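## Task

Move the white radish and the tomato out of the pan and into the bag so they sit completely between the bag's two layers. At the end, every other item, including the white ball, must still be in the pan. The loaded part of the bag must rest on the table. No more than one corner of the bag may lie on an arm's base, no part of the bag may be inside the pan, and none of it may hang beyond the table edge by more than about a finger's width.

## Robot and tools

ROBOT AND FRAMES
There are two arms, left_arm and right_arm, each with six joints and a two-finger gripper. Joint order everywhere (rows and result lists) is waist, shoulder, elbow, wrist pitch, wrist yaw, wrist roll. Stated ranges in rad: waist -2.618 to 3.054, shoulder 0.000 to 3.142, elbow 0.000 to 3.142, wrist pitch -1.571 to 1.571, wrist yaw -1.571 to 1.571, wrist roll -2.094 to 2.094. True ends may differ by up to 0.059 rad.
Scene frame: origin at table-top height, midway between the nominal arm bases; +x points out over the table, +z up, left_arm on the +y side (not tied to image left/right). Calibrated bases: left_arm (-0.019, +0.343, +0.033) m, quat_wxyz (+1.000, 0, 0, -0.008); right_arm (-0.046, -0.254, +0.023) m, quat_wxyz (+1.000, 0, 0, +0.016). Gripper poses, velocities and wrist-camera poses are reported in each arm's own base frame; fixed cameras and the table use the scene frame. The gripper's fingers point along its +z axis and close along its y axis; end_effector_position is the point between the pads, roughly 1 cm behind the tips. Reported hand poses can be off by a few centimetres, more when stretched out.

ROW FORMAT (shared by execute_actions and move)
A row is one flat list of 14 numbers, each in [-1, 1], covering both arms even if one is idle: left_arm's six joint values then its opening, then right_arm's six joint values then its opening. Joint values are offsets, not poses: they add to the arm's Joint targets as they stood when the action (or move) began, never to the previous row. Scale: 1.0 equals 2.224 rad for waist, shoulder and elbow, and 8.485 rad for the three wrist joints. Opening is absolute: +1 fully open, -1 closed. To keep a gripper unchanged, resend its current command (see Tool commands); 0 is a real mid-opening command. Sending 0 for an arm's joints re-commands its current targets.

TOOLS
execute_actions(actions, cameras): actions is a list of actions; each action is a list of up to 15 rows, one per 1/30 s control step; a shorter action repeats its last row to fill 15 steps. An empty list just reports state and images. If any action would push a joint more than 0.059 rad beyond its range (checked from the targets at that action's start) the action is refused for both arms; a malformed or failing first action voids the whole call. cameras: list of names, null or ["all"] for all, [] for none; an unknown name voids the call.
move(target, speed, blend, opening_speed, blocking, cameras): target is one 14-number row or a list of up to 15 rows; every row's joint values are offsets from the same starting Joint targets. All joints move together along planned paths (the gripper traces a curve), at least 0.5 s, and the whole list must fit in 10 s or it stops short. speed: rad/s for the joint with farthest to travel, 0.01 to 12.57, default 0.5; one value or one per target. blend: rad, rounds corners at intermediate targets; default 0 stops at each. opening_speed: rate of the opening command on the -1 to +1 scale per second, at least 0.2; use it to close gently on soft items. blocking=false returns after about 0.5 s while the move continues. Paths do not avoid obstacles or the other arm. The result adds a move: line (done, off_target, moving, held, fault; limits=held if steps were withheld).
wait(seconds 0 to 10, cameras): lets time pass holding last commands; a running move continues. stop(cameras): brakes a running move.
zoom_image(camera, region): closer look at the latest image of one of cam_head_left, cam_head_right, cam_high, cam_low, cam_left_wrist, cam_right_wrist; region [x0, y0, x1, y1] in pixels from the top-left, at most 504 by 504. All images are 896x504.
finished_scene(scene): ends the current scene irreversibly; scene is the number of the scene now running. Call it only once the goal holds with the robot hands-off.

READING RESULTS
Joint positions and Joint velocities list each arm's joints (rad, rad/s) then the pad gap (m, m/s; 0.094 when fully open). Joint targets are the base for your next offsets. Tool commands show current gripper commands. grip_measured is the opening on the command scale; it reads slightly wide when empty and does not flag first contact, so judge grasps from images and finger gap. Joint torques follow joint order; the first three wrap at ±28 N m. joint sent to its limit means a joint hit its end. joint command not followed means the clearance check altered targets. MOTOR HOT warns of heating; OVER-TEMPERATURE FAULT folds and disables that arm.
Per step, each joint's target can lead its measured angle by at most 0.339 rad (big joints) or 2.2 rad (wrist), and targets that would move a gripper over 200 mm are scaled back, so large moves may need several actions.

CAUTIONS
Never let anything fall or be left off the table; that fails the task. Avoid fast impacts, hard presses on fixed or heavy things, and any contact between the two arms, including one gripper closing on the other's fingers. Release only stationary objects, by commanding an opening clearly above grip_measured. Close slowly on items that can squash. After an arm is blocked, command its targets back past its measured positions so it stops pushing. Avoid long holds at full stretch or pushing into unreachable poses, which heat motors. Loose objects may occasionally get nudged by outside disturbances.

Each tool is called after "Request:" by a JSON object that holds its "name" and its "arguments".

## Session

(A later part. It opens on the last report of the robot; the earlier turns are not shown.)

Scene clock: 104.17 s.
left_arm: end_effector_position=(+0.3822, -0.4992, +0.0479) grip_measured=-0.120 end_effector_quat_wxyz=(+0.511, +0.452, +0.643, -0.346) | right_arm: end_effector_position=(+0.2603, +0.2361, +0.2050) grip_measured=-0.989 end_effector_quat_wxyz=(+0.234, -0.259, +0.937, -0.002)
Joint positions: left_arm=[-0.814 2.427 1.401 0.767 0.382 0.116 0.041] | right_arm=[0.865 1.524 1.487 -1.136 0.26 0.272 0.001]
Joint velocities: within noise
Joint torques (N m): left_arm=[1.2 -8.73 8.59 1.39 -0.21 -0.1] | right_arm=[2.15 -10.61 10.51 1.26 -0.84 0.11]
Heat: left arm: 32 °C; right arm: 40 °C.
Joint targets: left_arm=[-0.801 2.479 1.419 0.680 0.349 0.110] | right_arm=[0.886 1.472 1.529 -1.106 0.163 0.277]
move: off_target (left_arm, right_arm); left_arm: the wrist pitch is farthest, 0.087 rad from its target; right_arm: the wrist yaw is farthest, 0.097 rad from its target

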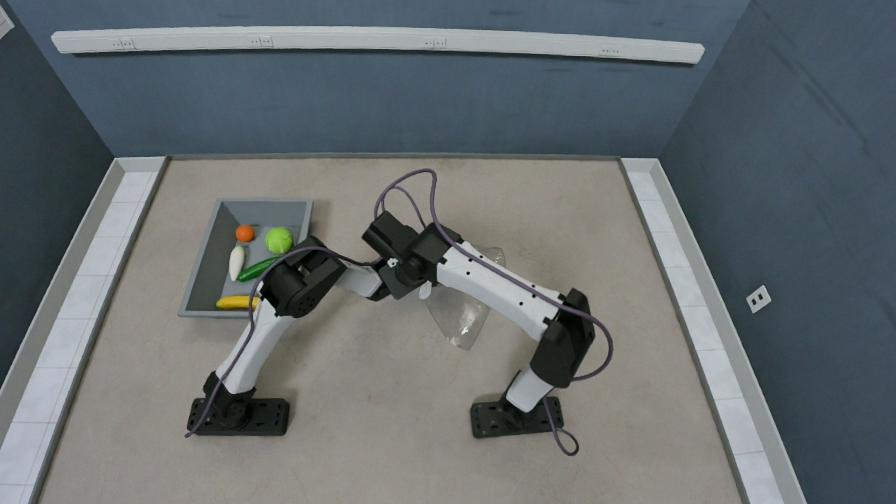

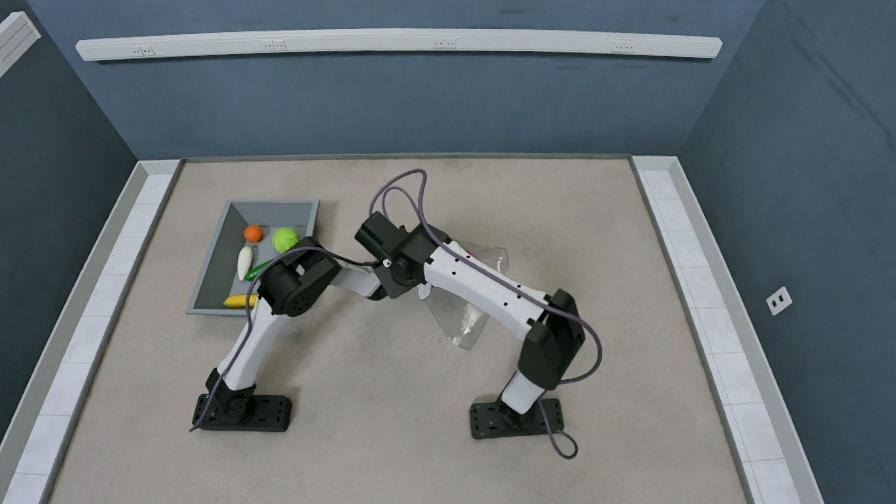

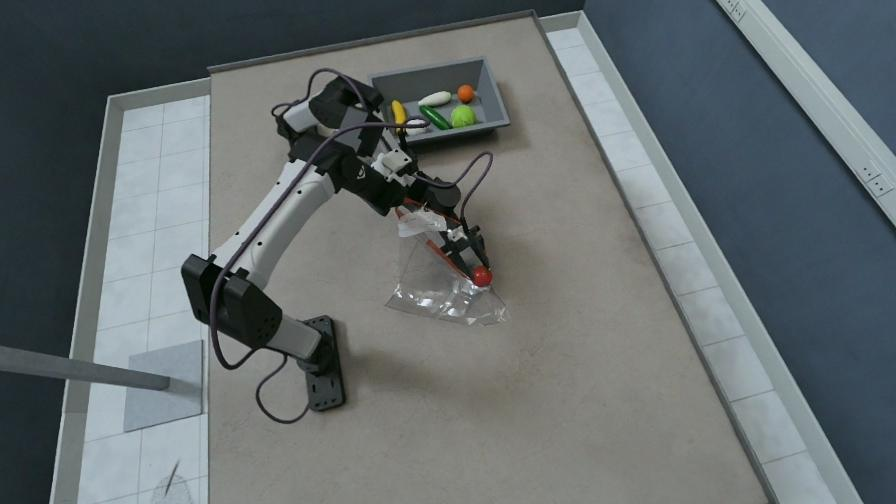

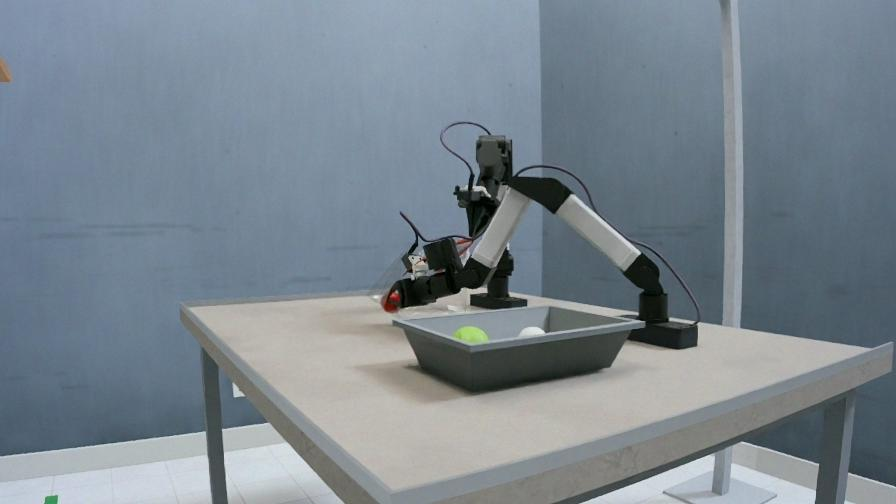

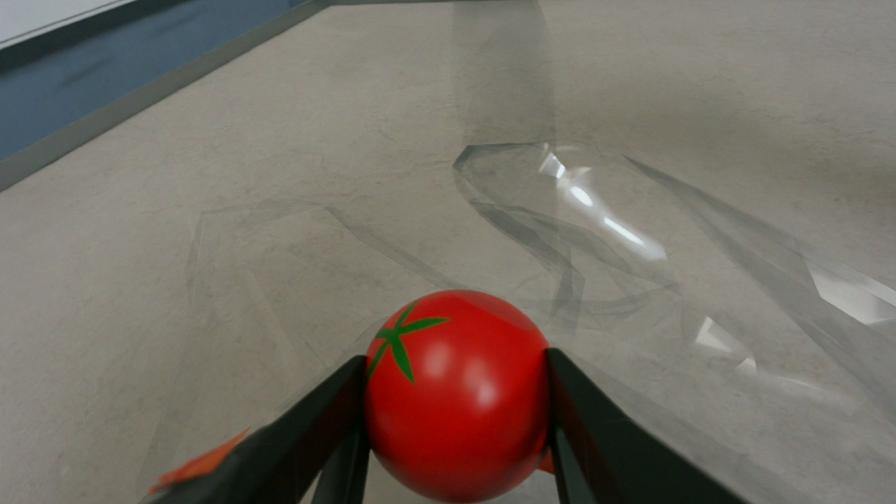

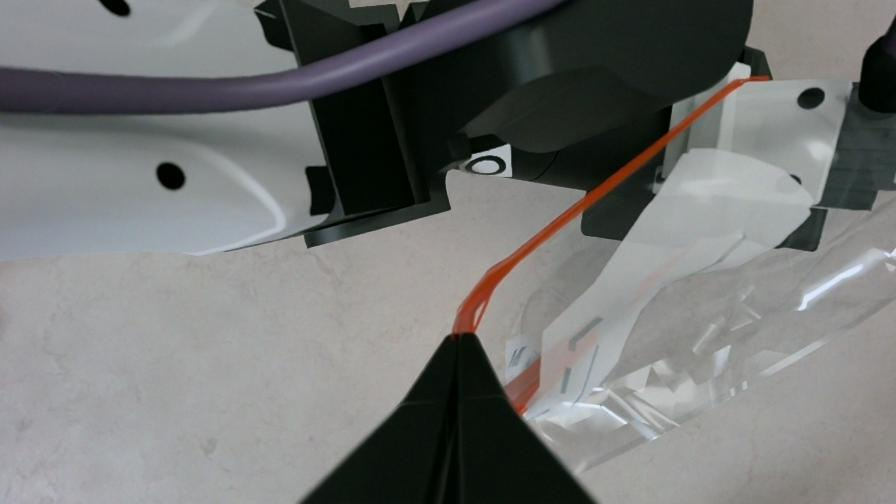

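Request:
{"name": "move", "arguments": {"target": [0,0,0,0,0,0,-0.12,-0.0463,-0.063,-0.127,0.017,0,0,-1], "speed": 0.2, "cameras": ["cam_high","cam_left_wrist","cam_right_wrist"]}}

Request:
{"name": "zoom_image", "arguments": {"camera": "cam_high", "region": [370, 150, 540, 320]}}

Scene clock: 107.10 s.
left_arm: end_effector_position=(+0.3788, -0.4953, +0.0235) grip_measured=-0.117 end_effector_quat_wxyz=(+0.483, +0.457, +0.665, -0.340) | right_arm: end_effector_position=(+0.2578, +0.2074, +0.1844) grip_measured=-0.989 end_effector_quat_wxyz=(+0.251, -0.222, +0.942, +0.033)
Joint positions: left_arm=[-0.814 2.448 1.401 0.714 0.381 0.117 0.041] | right_arm=[0.783 1.369 1.247 -0.976 0.202 0.272 0.001]
Joint velocities: left_arm=[0.002 -0.022 0.012 -0.007 0.022 -0.095 -0.004] | right_arm=[within noise]
Joint torques (N m): left_arm=[1.22 -10.37 8.46 1.97 -0.2 -0.11] | right_arm=[0.08 -8.17 6.65 1.26 -0.34 0.11]
Heat: left arm: 32 °C; right arm: 40 °C.
Joint targets: left_arm=[-0.801 2.479 1.419 0.680 0.349 0.110] | right_arm=[0.783 1.332 1.246 -0.962 0.163 0.277]
move: off_target (right_arm); right_arm: the wrist yaw is farthest, 0.039 rad from its target
Images, in order (width x height): cam_high 896x504, cam_left_wrist 896x504, cam_right_wrist 896x504.

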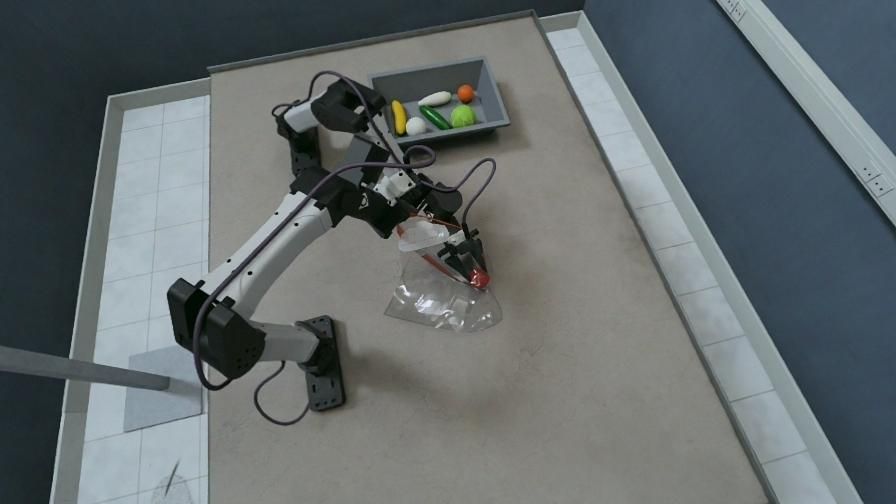

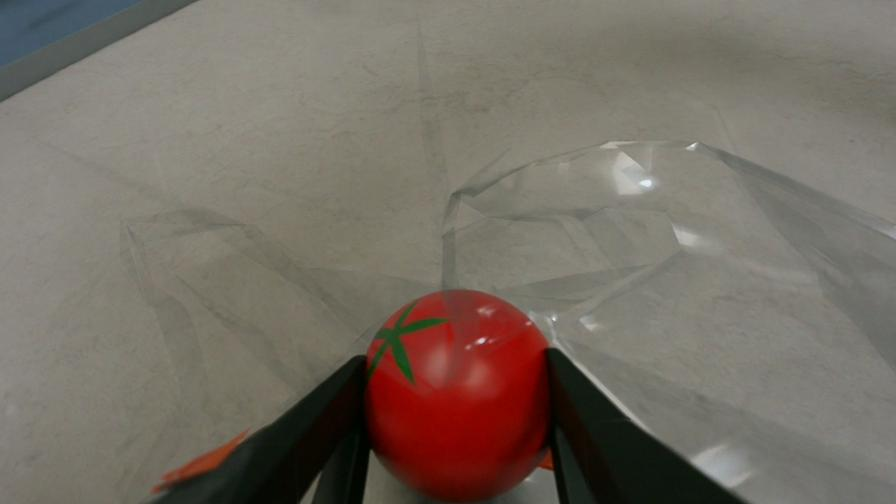

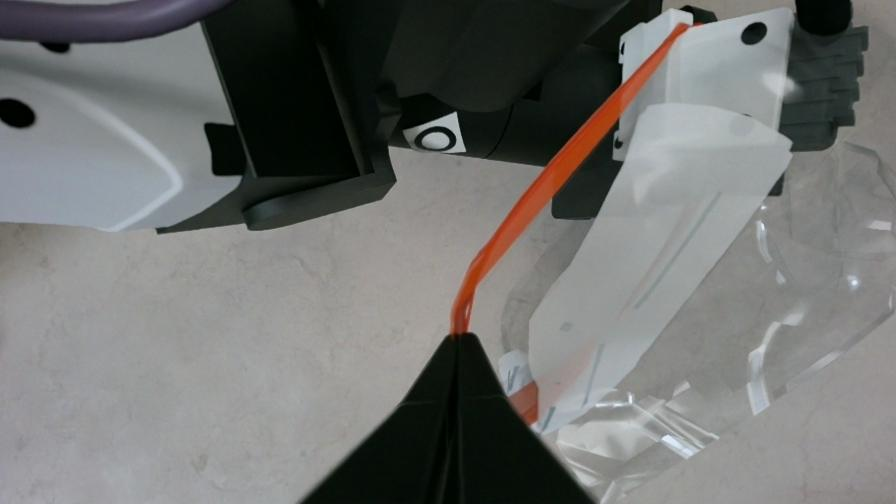

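Scaled by 2.965 from the camera's 896x504 image, which has a finer 1280x720 frame.

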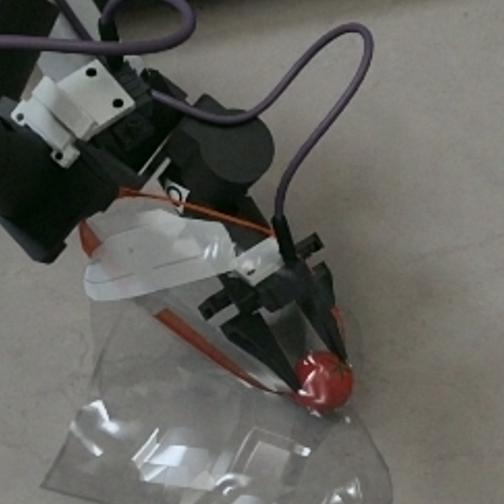

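Request:
{"name": "move", "arguments": {"target": [[0,-0.0288,0.0058,-0.0077,0,0,-0.12,0,0,0,0,0,0,-1],[-0.027,0.0184,0.1016,-0.02,0,0,-0.12,0,0,0,0,0,0,-1]], "speed": 0.2, "cameras": ["cam_high","cam_left_wrist","cam_right_wrist"]}}

Request:
{"name": "zoom_image", "arguments": {"camera": "cam_high", "region": [370, 170, 540, 340]}}

Scene clock: 109.70 s.
left_arm: end_effector_position=(+0.3772, -0.5423, +0.0537) grip_measured=-0.119 end_effector_quat_wxyz=(+0.480, +0.473, +0.649, -0.353) | right_arm: end_effector_position=(+0.2630, +0.2028, +0.1857) grip_measured=-0.989 end_effector_quat_wxyz=(+0.258, -0.213, +0.942, +0.024)
Joint positions: left_arm=[-0.865 2.485 1.62 0.548 0.381 0.117 0.041] | right_arm=[0.773 1.369 1.247 -0.97 0.224 0.273 0.001]
Joint velocities: left_arm=[-0.012 -0.007 -0.002 -0.037 -0.037 -0.037 0.012] | right_arm=[within noise]
Joint torques (N m): left_arm=[0.54 -10.92 10 1.97 -0.21 -0.11] | right_arm=[0.99 -8.16 6.67 1.18 -0.48 0.09]
Heat: left arm: 33 °C; right arm: 40 °C.
Joint targets: left_arm=[-0.861 2.520 1.645 0.510 0.350 0.110] | right_arm=[0.783 1.332 1.246 -0.962 0.162 0.277]
move: off_target (left_arm, right_arm); left_arm: the wrist pitch is farthest, 0.037 rad from its target; right_arm: the wrist yaw is farthest, 0.061 rad from its target
Images, in order (width x height): cam_high 896x504, cam_left_wrist 896x504, cam_right_wrist 896x504.

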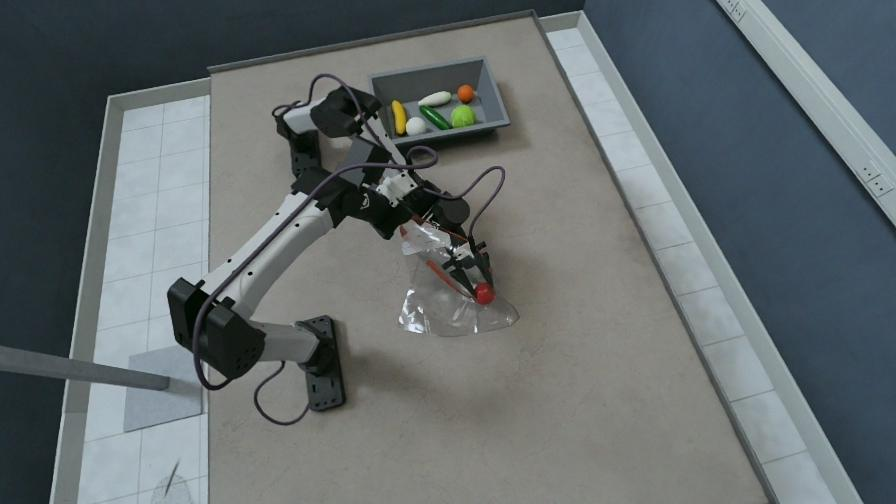

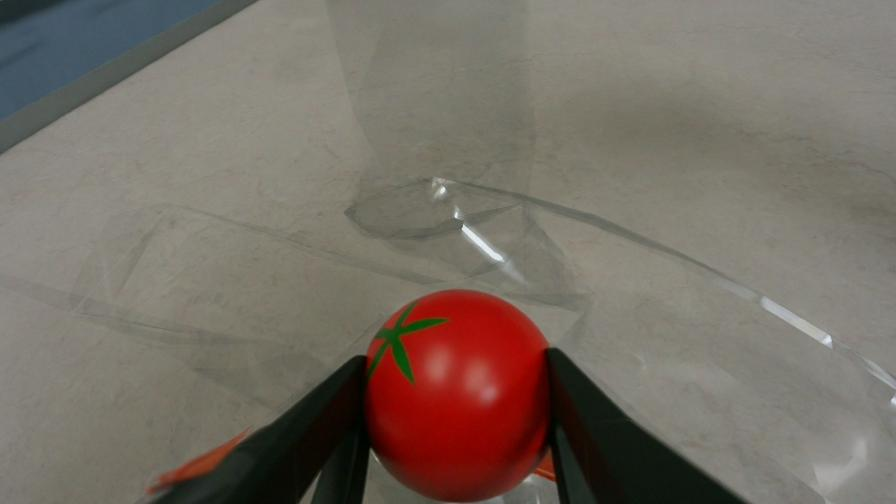

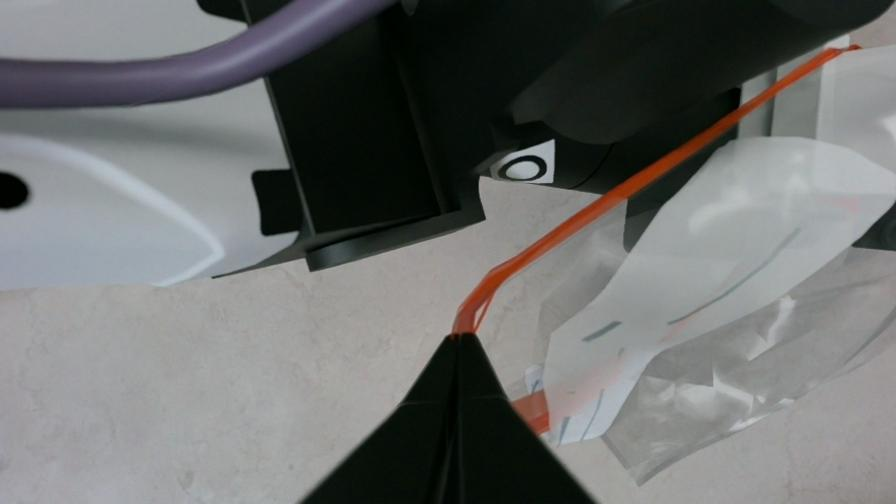

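Scaled by 2.965 from the camera's 896x504 image, which has a finer 1280x720 frame.

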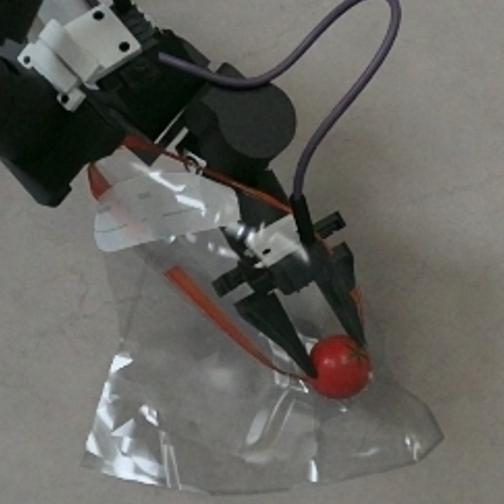

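Request:
{"name": "move", "arguments": {"target": [0,0.0562,-0.002,0.0141,0,0,-0.12,0,0,0,0,0,0,-1], "speed": 0.2, "cameras": ["cam_low","cam_left_wrist"]}}

Request:
{"name": "zoom_image", "arguments": {"camera": "cam_low", "region": [340, 200, 540, 340]}}

Scene clock: 111.20 s.
left_arm: end_effector_position=(+0.3771, -0.5453, +0.0189) grip_measured=-0.117 end_effector_quat_wxyz=(+0.495, +0.471, +0.636, -0.358) | right_arm: end_effector_position=(+0.2625, +0.1927, +0.1803) grip_measured=-0.989 end_effector_quat_wxyz=(+0.251, -0.209, +0.945, +0.004)
Joint positions: left_arm=[-0.868 2.592 1.623 0.692 0.382 0.117 0.041] | right_arm=[0.766 1.369 1.235 -0.99 0.25 0.273 0.001]
Joint velocities: left_arm=[0.007 -0.012 -0.022 0.037 0.007 -0.066 -0.004] | right_arm=[within noise]
Joint torques (N m): left_arm=[0.76 -9.8 8.79 1.65 -0.22 -0.11] | right_arm=[1.74 -8.14 7.75 1.32 -0.72 0.1]
Heat: left arm: 33 °C; right arm: 39 °C.
Joint targets: left_arm=[-0.861 2.645 1.641 0.630 0.349 0.110] | right_arm=[0.783 1.332 1.246 -0.962 0.163 0.277]
move: off_target (left_arm, right_arm); left_arm: the wrist pitch is farthest, 0.062 rad from its target; right_arm: the wrist yaw is farthest, 0.088 rad from its target
Images, in order (width x height): cam_low 896x504, cam_left_wrist 896x504.

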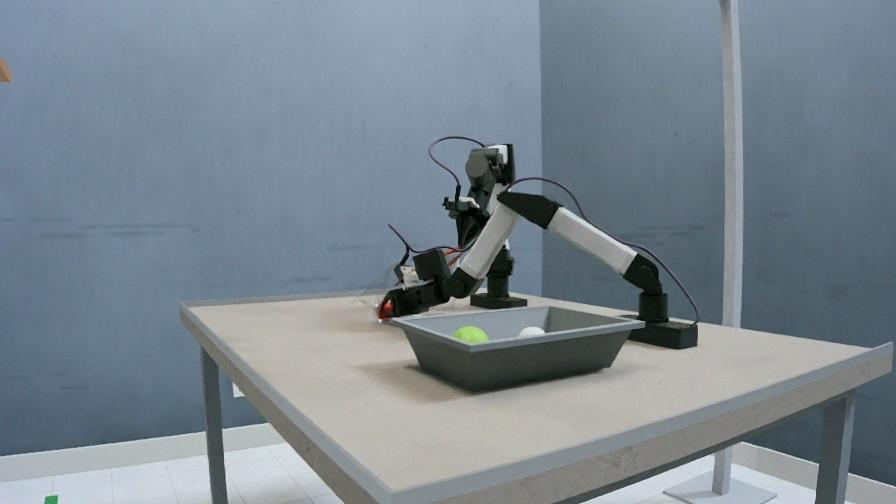

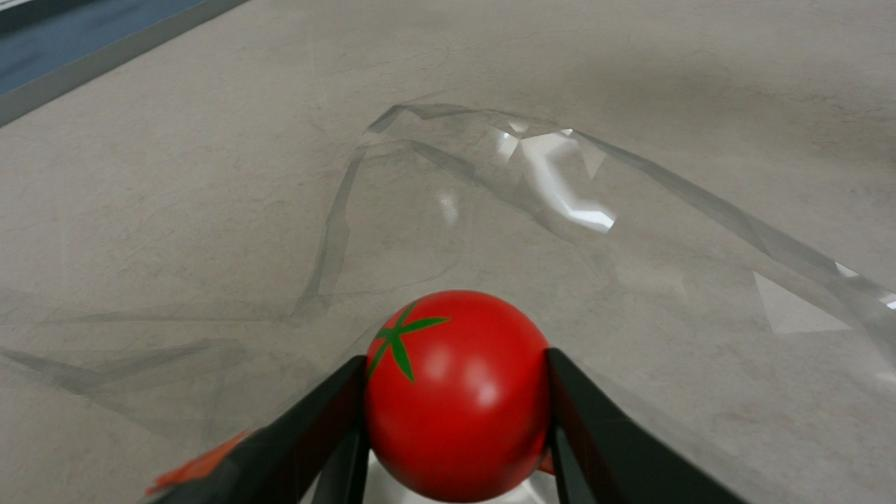

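Scaled by 2.520 from the camera's 896x504 image, which has a finer 1280x720 frame.

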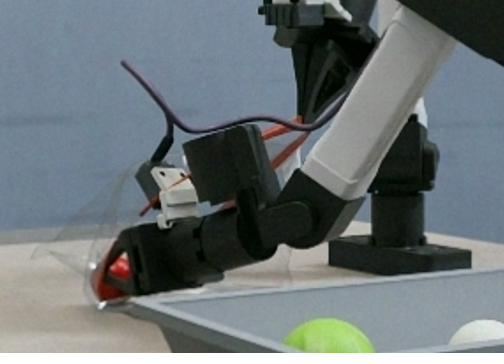

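Request:
{"name": "move", "arguments": {"target": [0,0,0,0,0,0,-0.12,-0.029,-0.0277,-0.128,0.0264,0,0,-1], "speed": 0.2, "cameras": ["cam_high","cam_left_wrist","cam_right_wrist"]}}

Request:
{"name": "zoom_image", "arguments": {"camera": "cam_high", "region": [370, 170, 540, 340]}}

Scene clock: 113.70 s.
left_arm: end_effector_position=(+0.3779, -0.5462, +0.0180) grip_measured=-0.116 end_effector_quat_wxyz=(+0.496, +0.471, +0.636, -0.358) | right_arm: end_effector_position=(+0.2575, +0.1838, +0.1275) grip_measured=-0.989 end_effector_quat_wxyz=(+0.254, -0.193, +0.947, +0.035)
Joint positions: left_arm=[-0.868 2.599 1.631 0.693 0.382 0.117 0.042] | right_arm=[0.722 1.299 0.965 -0.75 0.187 0.273 0.001]
Joint velocities: within noise
Joint torques (N m): left_arm=[0.72 -10.37 8.02 1.67 -0.22 -0.1] | right_arm=[-0.29 -6.89 6.46 1.19 -0.19 0.09]
Heat: left arm: 33 °C; right arm: 39 °C.
Joint targets: left_arm=[-0.861 2.645 1.641 0.630 0.349 0.110] | right_arm=[0.719 1.270 0.961 -0.738 0.163 0.277]
move: off_target (left_arm); left_arm: the wrist pitch is farthest, 0.063 rad from its target
Images, in order (width x height): cam_high 896x504, cam_left_wrist 896x504, cam_right_wrist 896x504.

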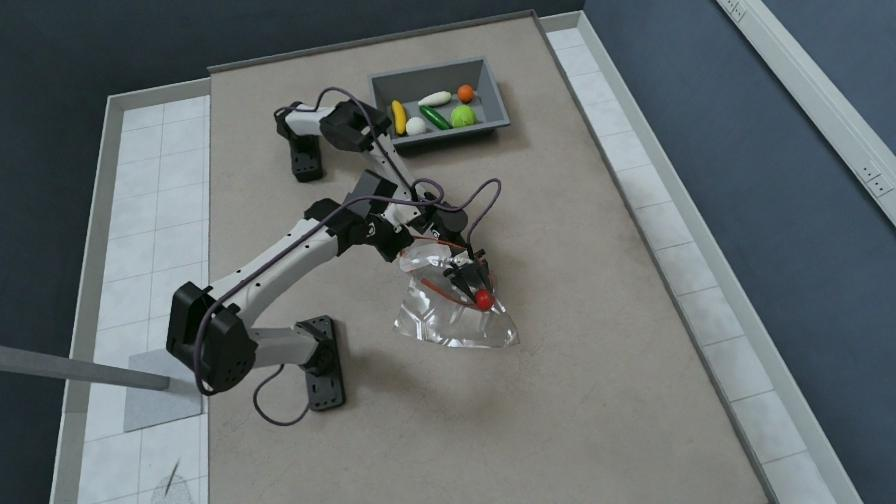

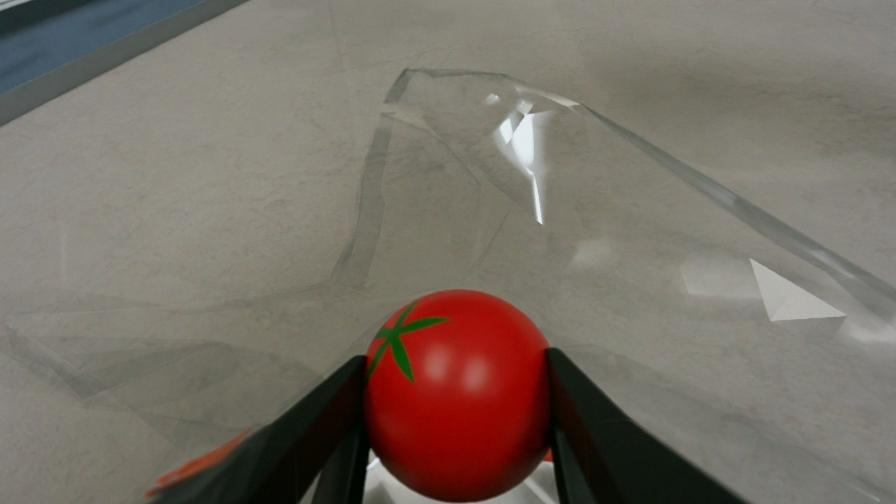

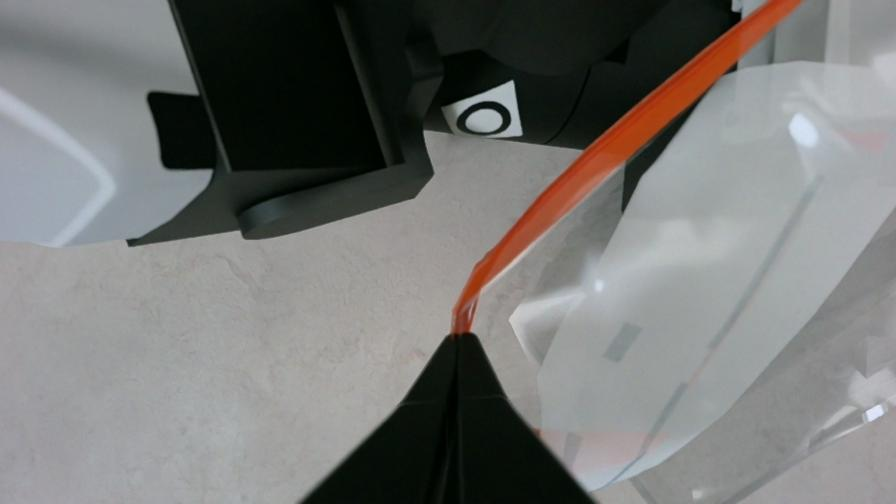

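Scaled by 2.965 from the camera's 896x504 image, which has a finer 1280x720 frame.

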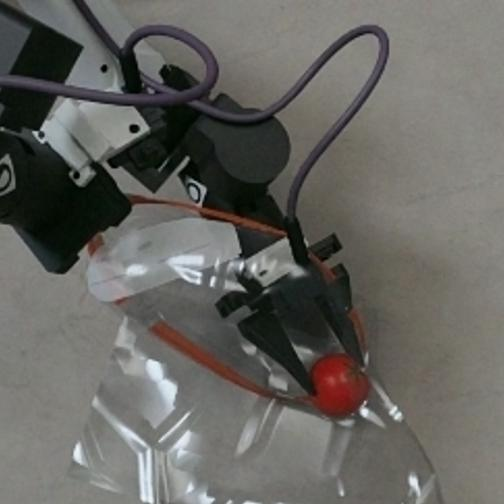

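Request:
{"name": "move", "arguments": {"target": [0,0,0,0,0,0,0.25,0,0,0,0,0,0,-1], "opening_speed": 0.4, "cameras": ["cam_high","cam_left_wrist","cam_low"]}}

Request:
{"name": "zoom_image", "arguments": {"camera": "cam_high", "region": [370, 170, 540, 340]}}

Scene clock: 115.07 s.
left_arm: end_effector_position=(+0.3767, -0.5419, -0.0033) grip_measured=+0.248 end_effector_quat_wxyz=(+0.476, +0.472, +0.655, -0.349) | right_arm: end_effector_position=(+0.2568, +0.1851, +0.1273) grip_measured=-0.989 end_effector_quat_wxyz=(+0.252, -0.194, +0.947, +0.038)
Joint positions: left_arm=[-0.868 2.619 1.631 0.657 0.371 0.117 0.059] | right_arm=[0.722 1.299 0.965 -0.75 0.179 0.273 0.001]
Joint velocities: within noise
Joint torques (N m): left_arm=[0.77 -11.92 7.88 2.05 -0.1 -0.11] | right_arm=[-0.28 -6.91 6.46 1.23 -0.09 0.1]
Heat: left arm: 33 °C; right arm: 39 °C.
Joint targets: left_arm=[-0.861 2.645 1.641 0.630 0.350 0.110] | right_arm=[0.719 1.270 0.961 -0.738 0.163 0.277]
move: done
Images, in order (width x height): cam_high 896x504, cam_low 896x504, cam_left_wrist 896x504.

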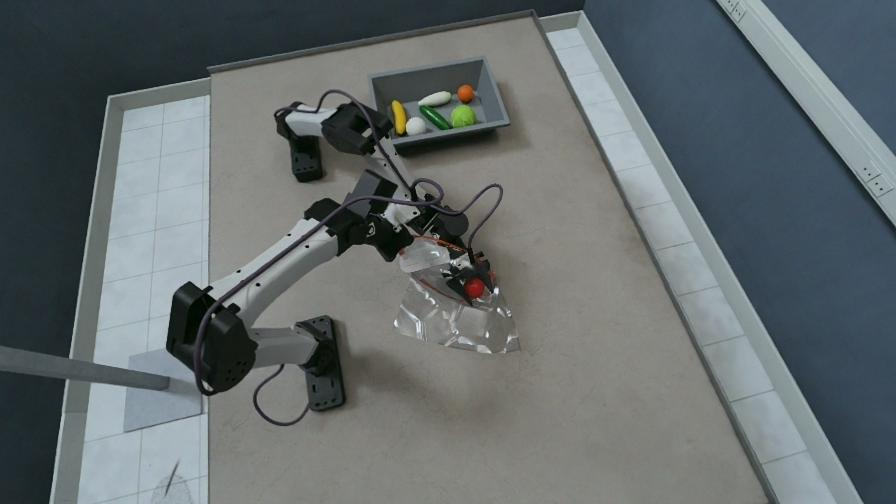

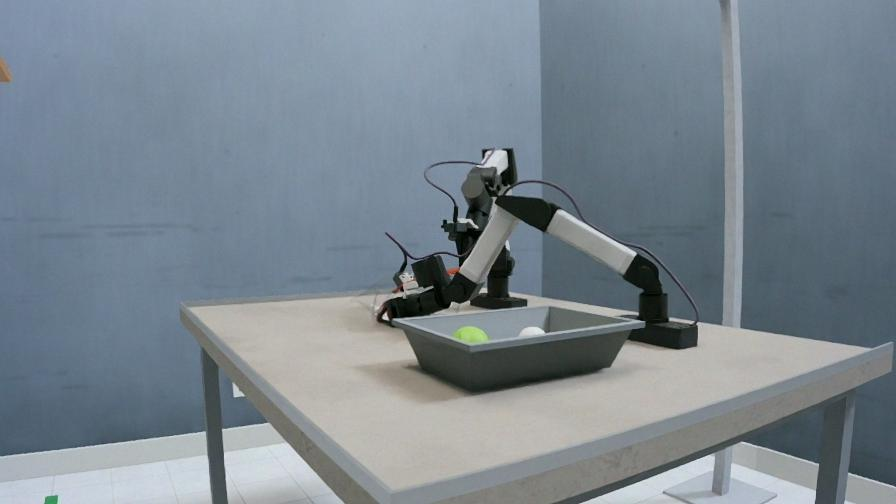

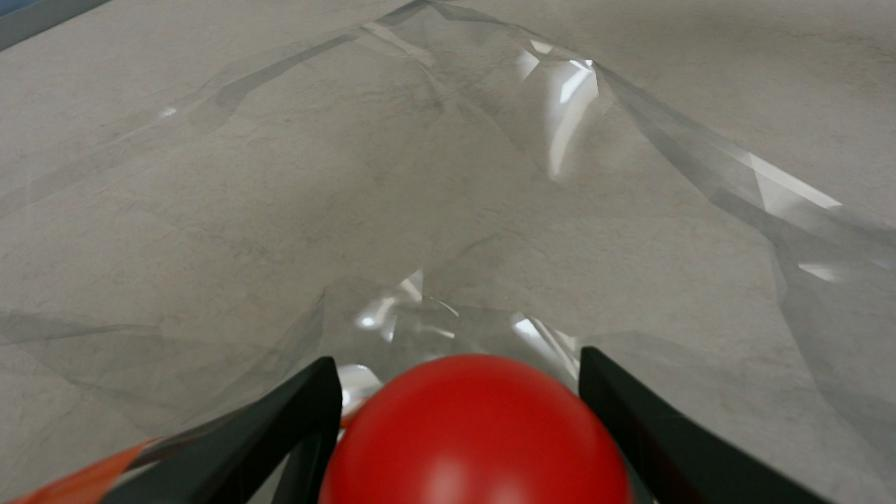

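Scaled by 2.965 from the camera's 896x504 image, which has a finer 1280x720 frame.

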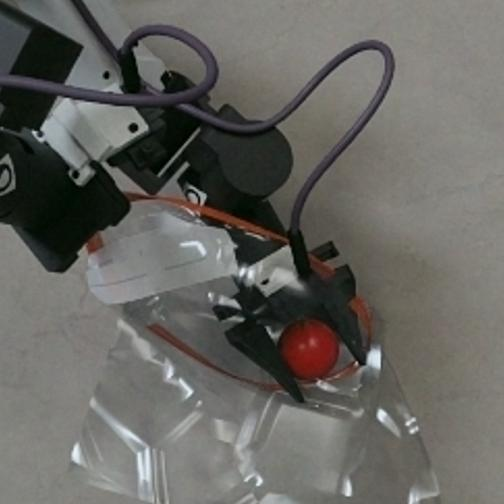

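Request:
{"name": "move", "arguments": {"target": [0,0,0,0,0,0,-0.13,0,0,0,0,0,0,-1], "opening_speed": 0.4, "cameras": ["cam_left_wrist"]}}

Scene clock: 117.00 s.
left_arm: end_effector_position=(+0.3771, -0.5416, -0.0037) grip_measured=-0.127 end_effector_quat_wxyz=(+0.476, +0.472, +0.656, -0.348) | right_arm: end_effector_position=(+0.2566, +0.1854, +0.1272) grip_measured=-0.989 end_effector_quat_wxyz=(+0.252, -0.195, +0.947, +0.040)
Joint positions: left_arm=[-0.868 2.619 1.631 0.655 0.368 0.117 0.041] | right_arm=[0.722 1.299 0.965 -0.75 0.176 0.273 0.001]
Joint velocities: within noise
Joint torques (N m): left_arm=[0.75 -11.92 7.91 2.07 -0.09 -0.11] | right_arm=[-0.29 -6.91 6.46 1.23 -0.07 0.09]
Heat: left arm: 33 °C; right arm: 39 °C.
Joint targets: left_arm=[-0.861 2.645 1.641 0.630 0.350 0.110] | right_arm=[0.719 1.270 0.961 -0.738 0.163 0.277]
move: done
Images, in order (width x height): cam_left_wrist 896x504.

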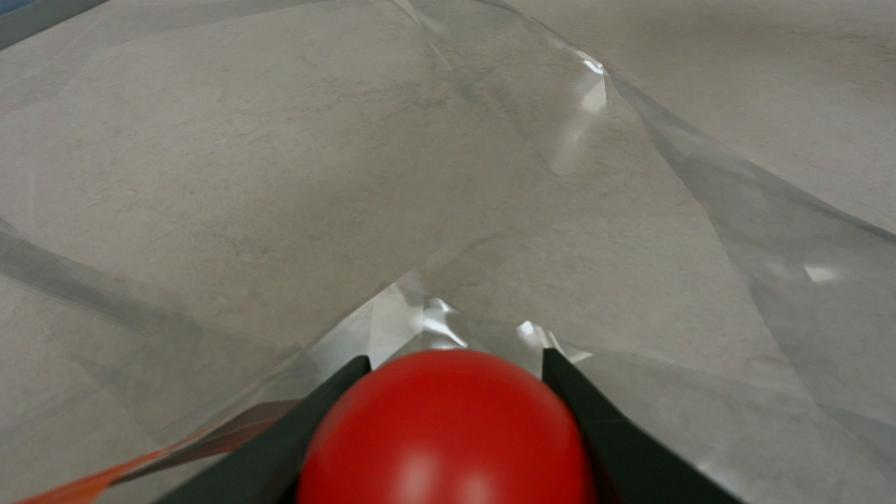

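Request:
{"name": "move", "arguments": {"target": [0,-0.0764,0,-0.0194,0,0,-0.13,0,0,0,0,0,0,-1], "speed": 0.15, "cameras": ["cam_high","cam_left_wrist","cam_low"]}}

Request:
{"name": "zoom_image", "arguments": {"camera": "cam_high", "region": [370, 170, 540, 340]}}

Request:
{"name": "zoom_image", "arguments": {"camera": "cam_low", "region": [340, 200, 540, 340]}}

Scene clock: 119.13 s.
left_arm: end_effector_position=(+0.3746, -0.5384, +0.0242) grip_measured=-0.128 end_effector_quat_wxyz=(+0.448, +0.476, +0.676, -0.340) | right_arm: end_effector_position=(+0.2565, +0.1855, +0.1272) grip_measured=-0.989 end_effector_quat_wxyz=(+0.251, -0.195, +0.947, +0.040)
Joint positions: left_arm=[-0.868 2.514 1.631 0.479 0.367 0.117 0.041] | right_arm=[0.722 1.299 0.965 -0.75 0.175 0.273 0.001]
Joint velocities: left_arm=[-0.007 -0.007 0.007 -0.081 -0.007 -0.022 -0.005] | right_arm=[within noise]
Joint torques (N m): left_arm=[0.73 -16.79 8.38 2.21 -0.06 -0.11] | right_arm=[-0.29 -6.93 6.48 1.23 -0.06 0.09]
Heat: left arm: 34 °C; right arm: 39 °C.
Joint targets: left_arm=[-0.861 2.476 1.641 0.465 0.350 0.110] | right_arm=[0.719 1.270 0.961 -0.738 0.163 0.277]
move: off_target (left_arm); left_arm: the shoulder is farthest, 0.039 rad from its target
Images, in order (width x height): cam_high 896x504, cam_low 896x504, cam_left_wrist 896x504.

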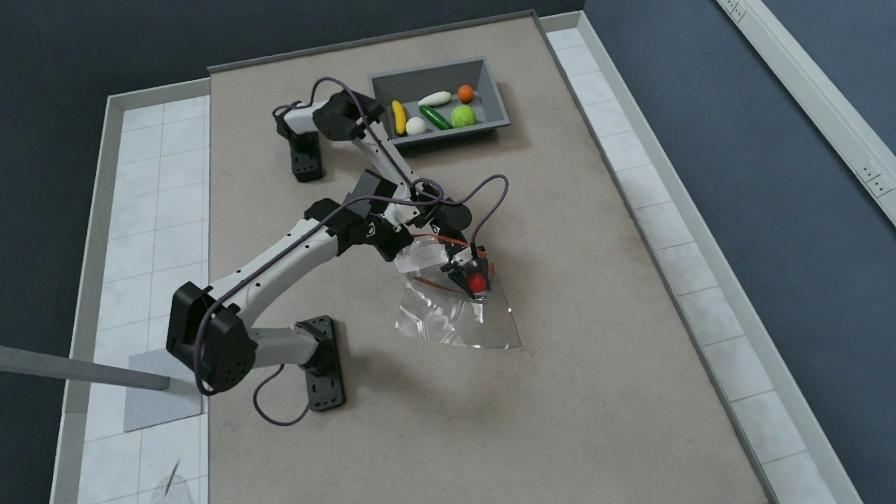

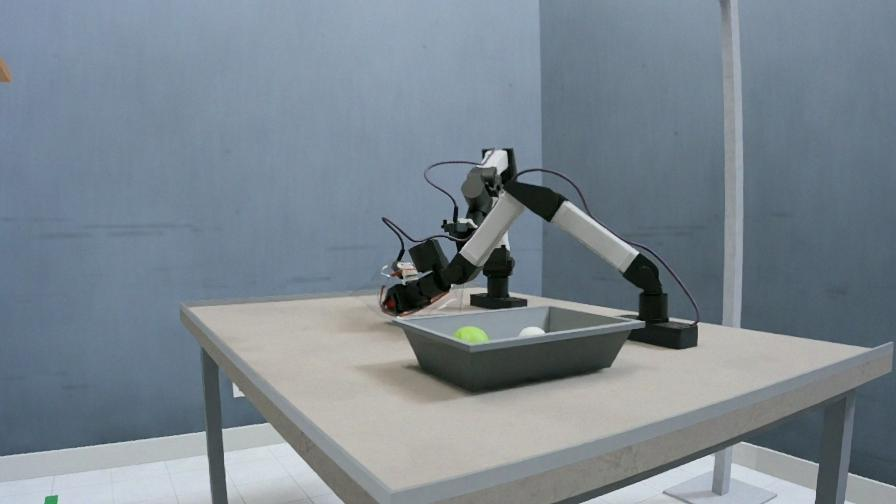

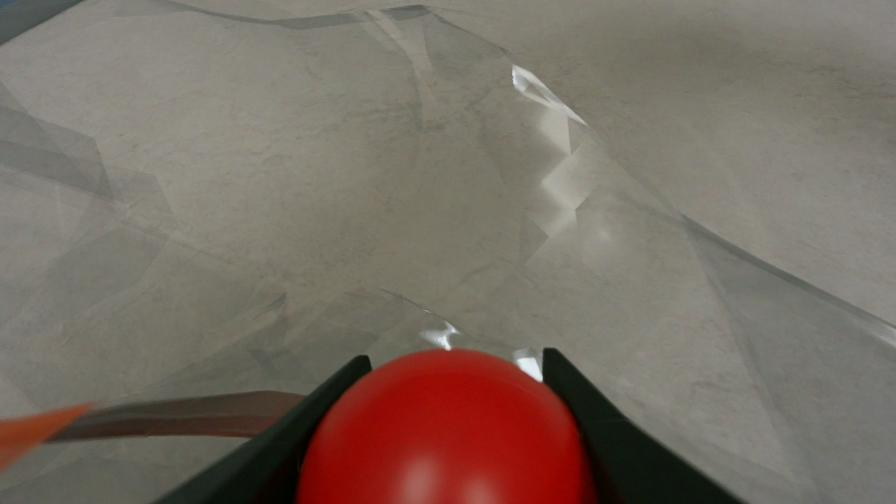

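Scaled by 2.965 from the camera's 896x504 image, which has a finer 1280x720 frame.

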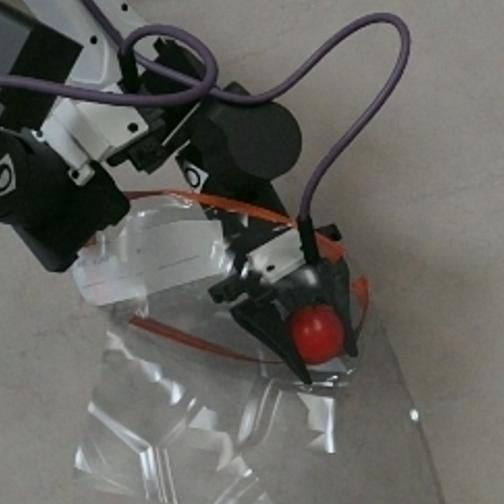

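Scaled by 2.520 from the camera's 896x504 image, which has a finer 1280x720 frame.

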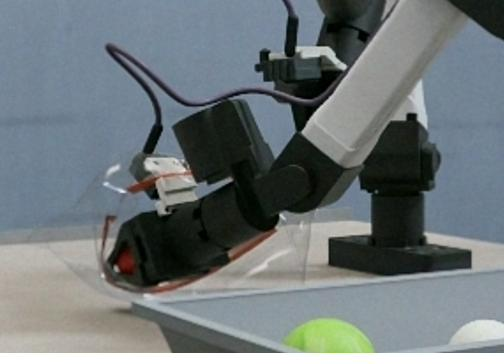

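Request:
{"name": "move", "arguments": {"target": [0,-0.05,0,-0.0131,0,0,-0.13,0,0,0,0,0,0,-1], "speed": 0.15, "cameras": ["cam_high","cam_left_wrist","cam_low"]}}

Request:
{"name": "zoom_image", "arguments": {"camera": "cam_high", "region": [370, 170, 540, 340]}}

Request:
{"name": "zoom_image", "arguments": {"camera": "cam_low", "region": [340, 200, 540, 340]}}

Scene clock: 120.93 s.
left_arm: end_effector_position=(+0.3726, -0.5360, +0.0690) grip_measured=-0.130 end_effector_quat_wxyz=(+0.447, +0.476, +0.677, -0.340) | right_arm: end_effector_position=(+0.2564, +0.1857, +0.1272) grip_measured=-0.989 end_effector_quat_wxyz=(+0.251, -0.195, +0.947, +0.040)
Joint positions: left_arm=[-0.868 2.405 1.631 0.366 0.366 0.117 0.041] | right_arm=[0.722 1.299 0.965 -0.75 0.174 0.273 0.001]
Joint velocities: left_arm=[0.002 0.022 0.002 0.007 -0.081 0.022 -0.006] | right_arm=[within noise]
Joint torques (N m): left_arm=[0.72 -16.64 8.72 2.18 -0.06 -0.11] | right_arm=[-0.31 -6.93 6.48 1.22 -0.04 0.09]
Heat: left arm: 35 °C; right arm: 39 °C.
Joint targets: left_arm=[-0.861 2.364 1.641 0.354 0.350 0.110] | right_arm=[0.719 1.270 0.961 -0.738 0.163 0.277]
move: off_target (left_arm); left_arm: the shoulder is farthest, 0.040 rad from its target
Images, in order (width x height): cam_high 896x504, cam_low 896x504, cam_left_wrist 896x504.

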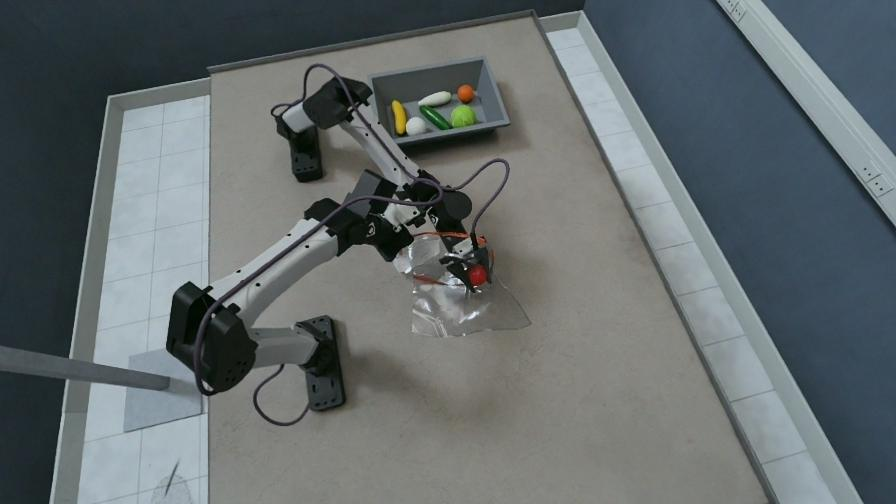

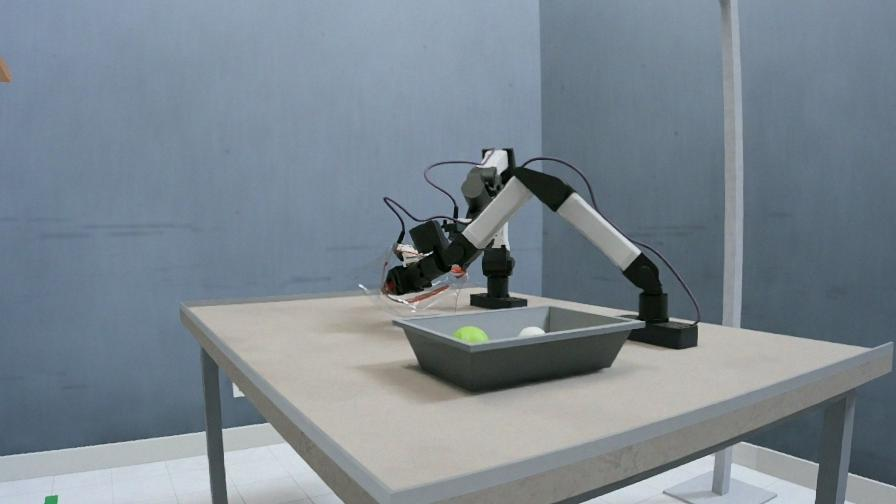

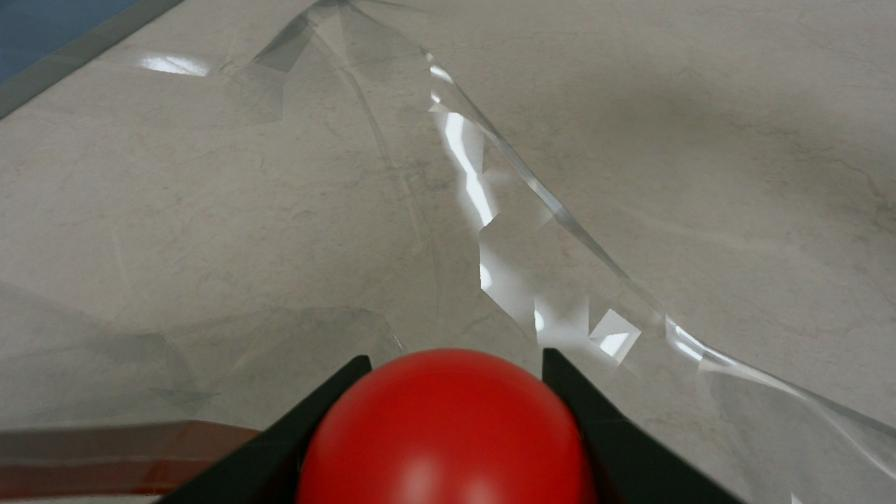

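Scaled by 2.965 from the camera's 896x504 image, which has a finer 1280x720 frame.

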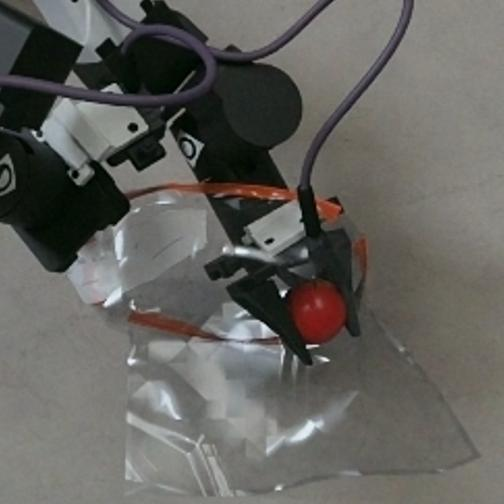

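Scaled by 2.520 from the camera's 896x504 image, which has a finer 1280x720 frame.

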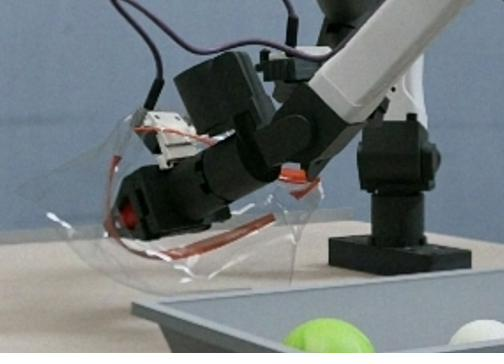

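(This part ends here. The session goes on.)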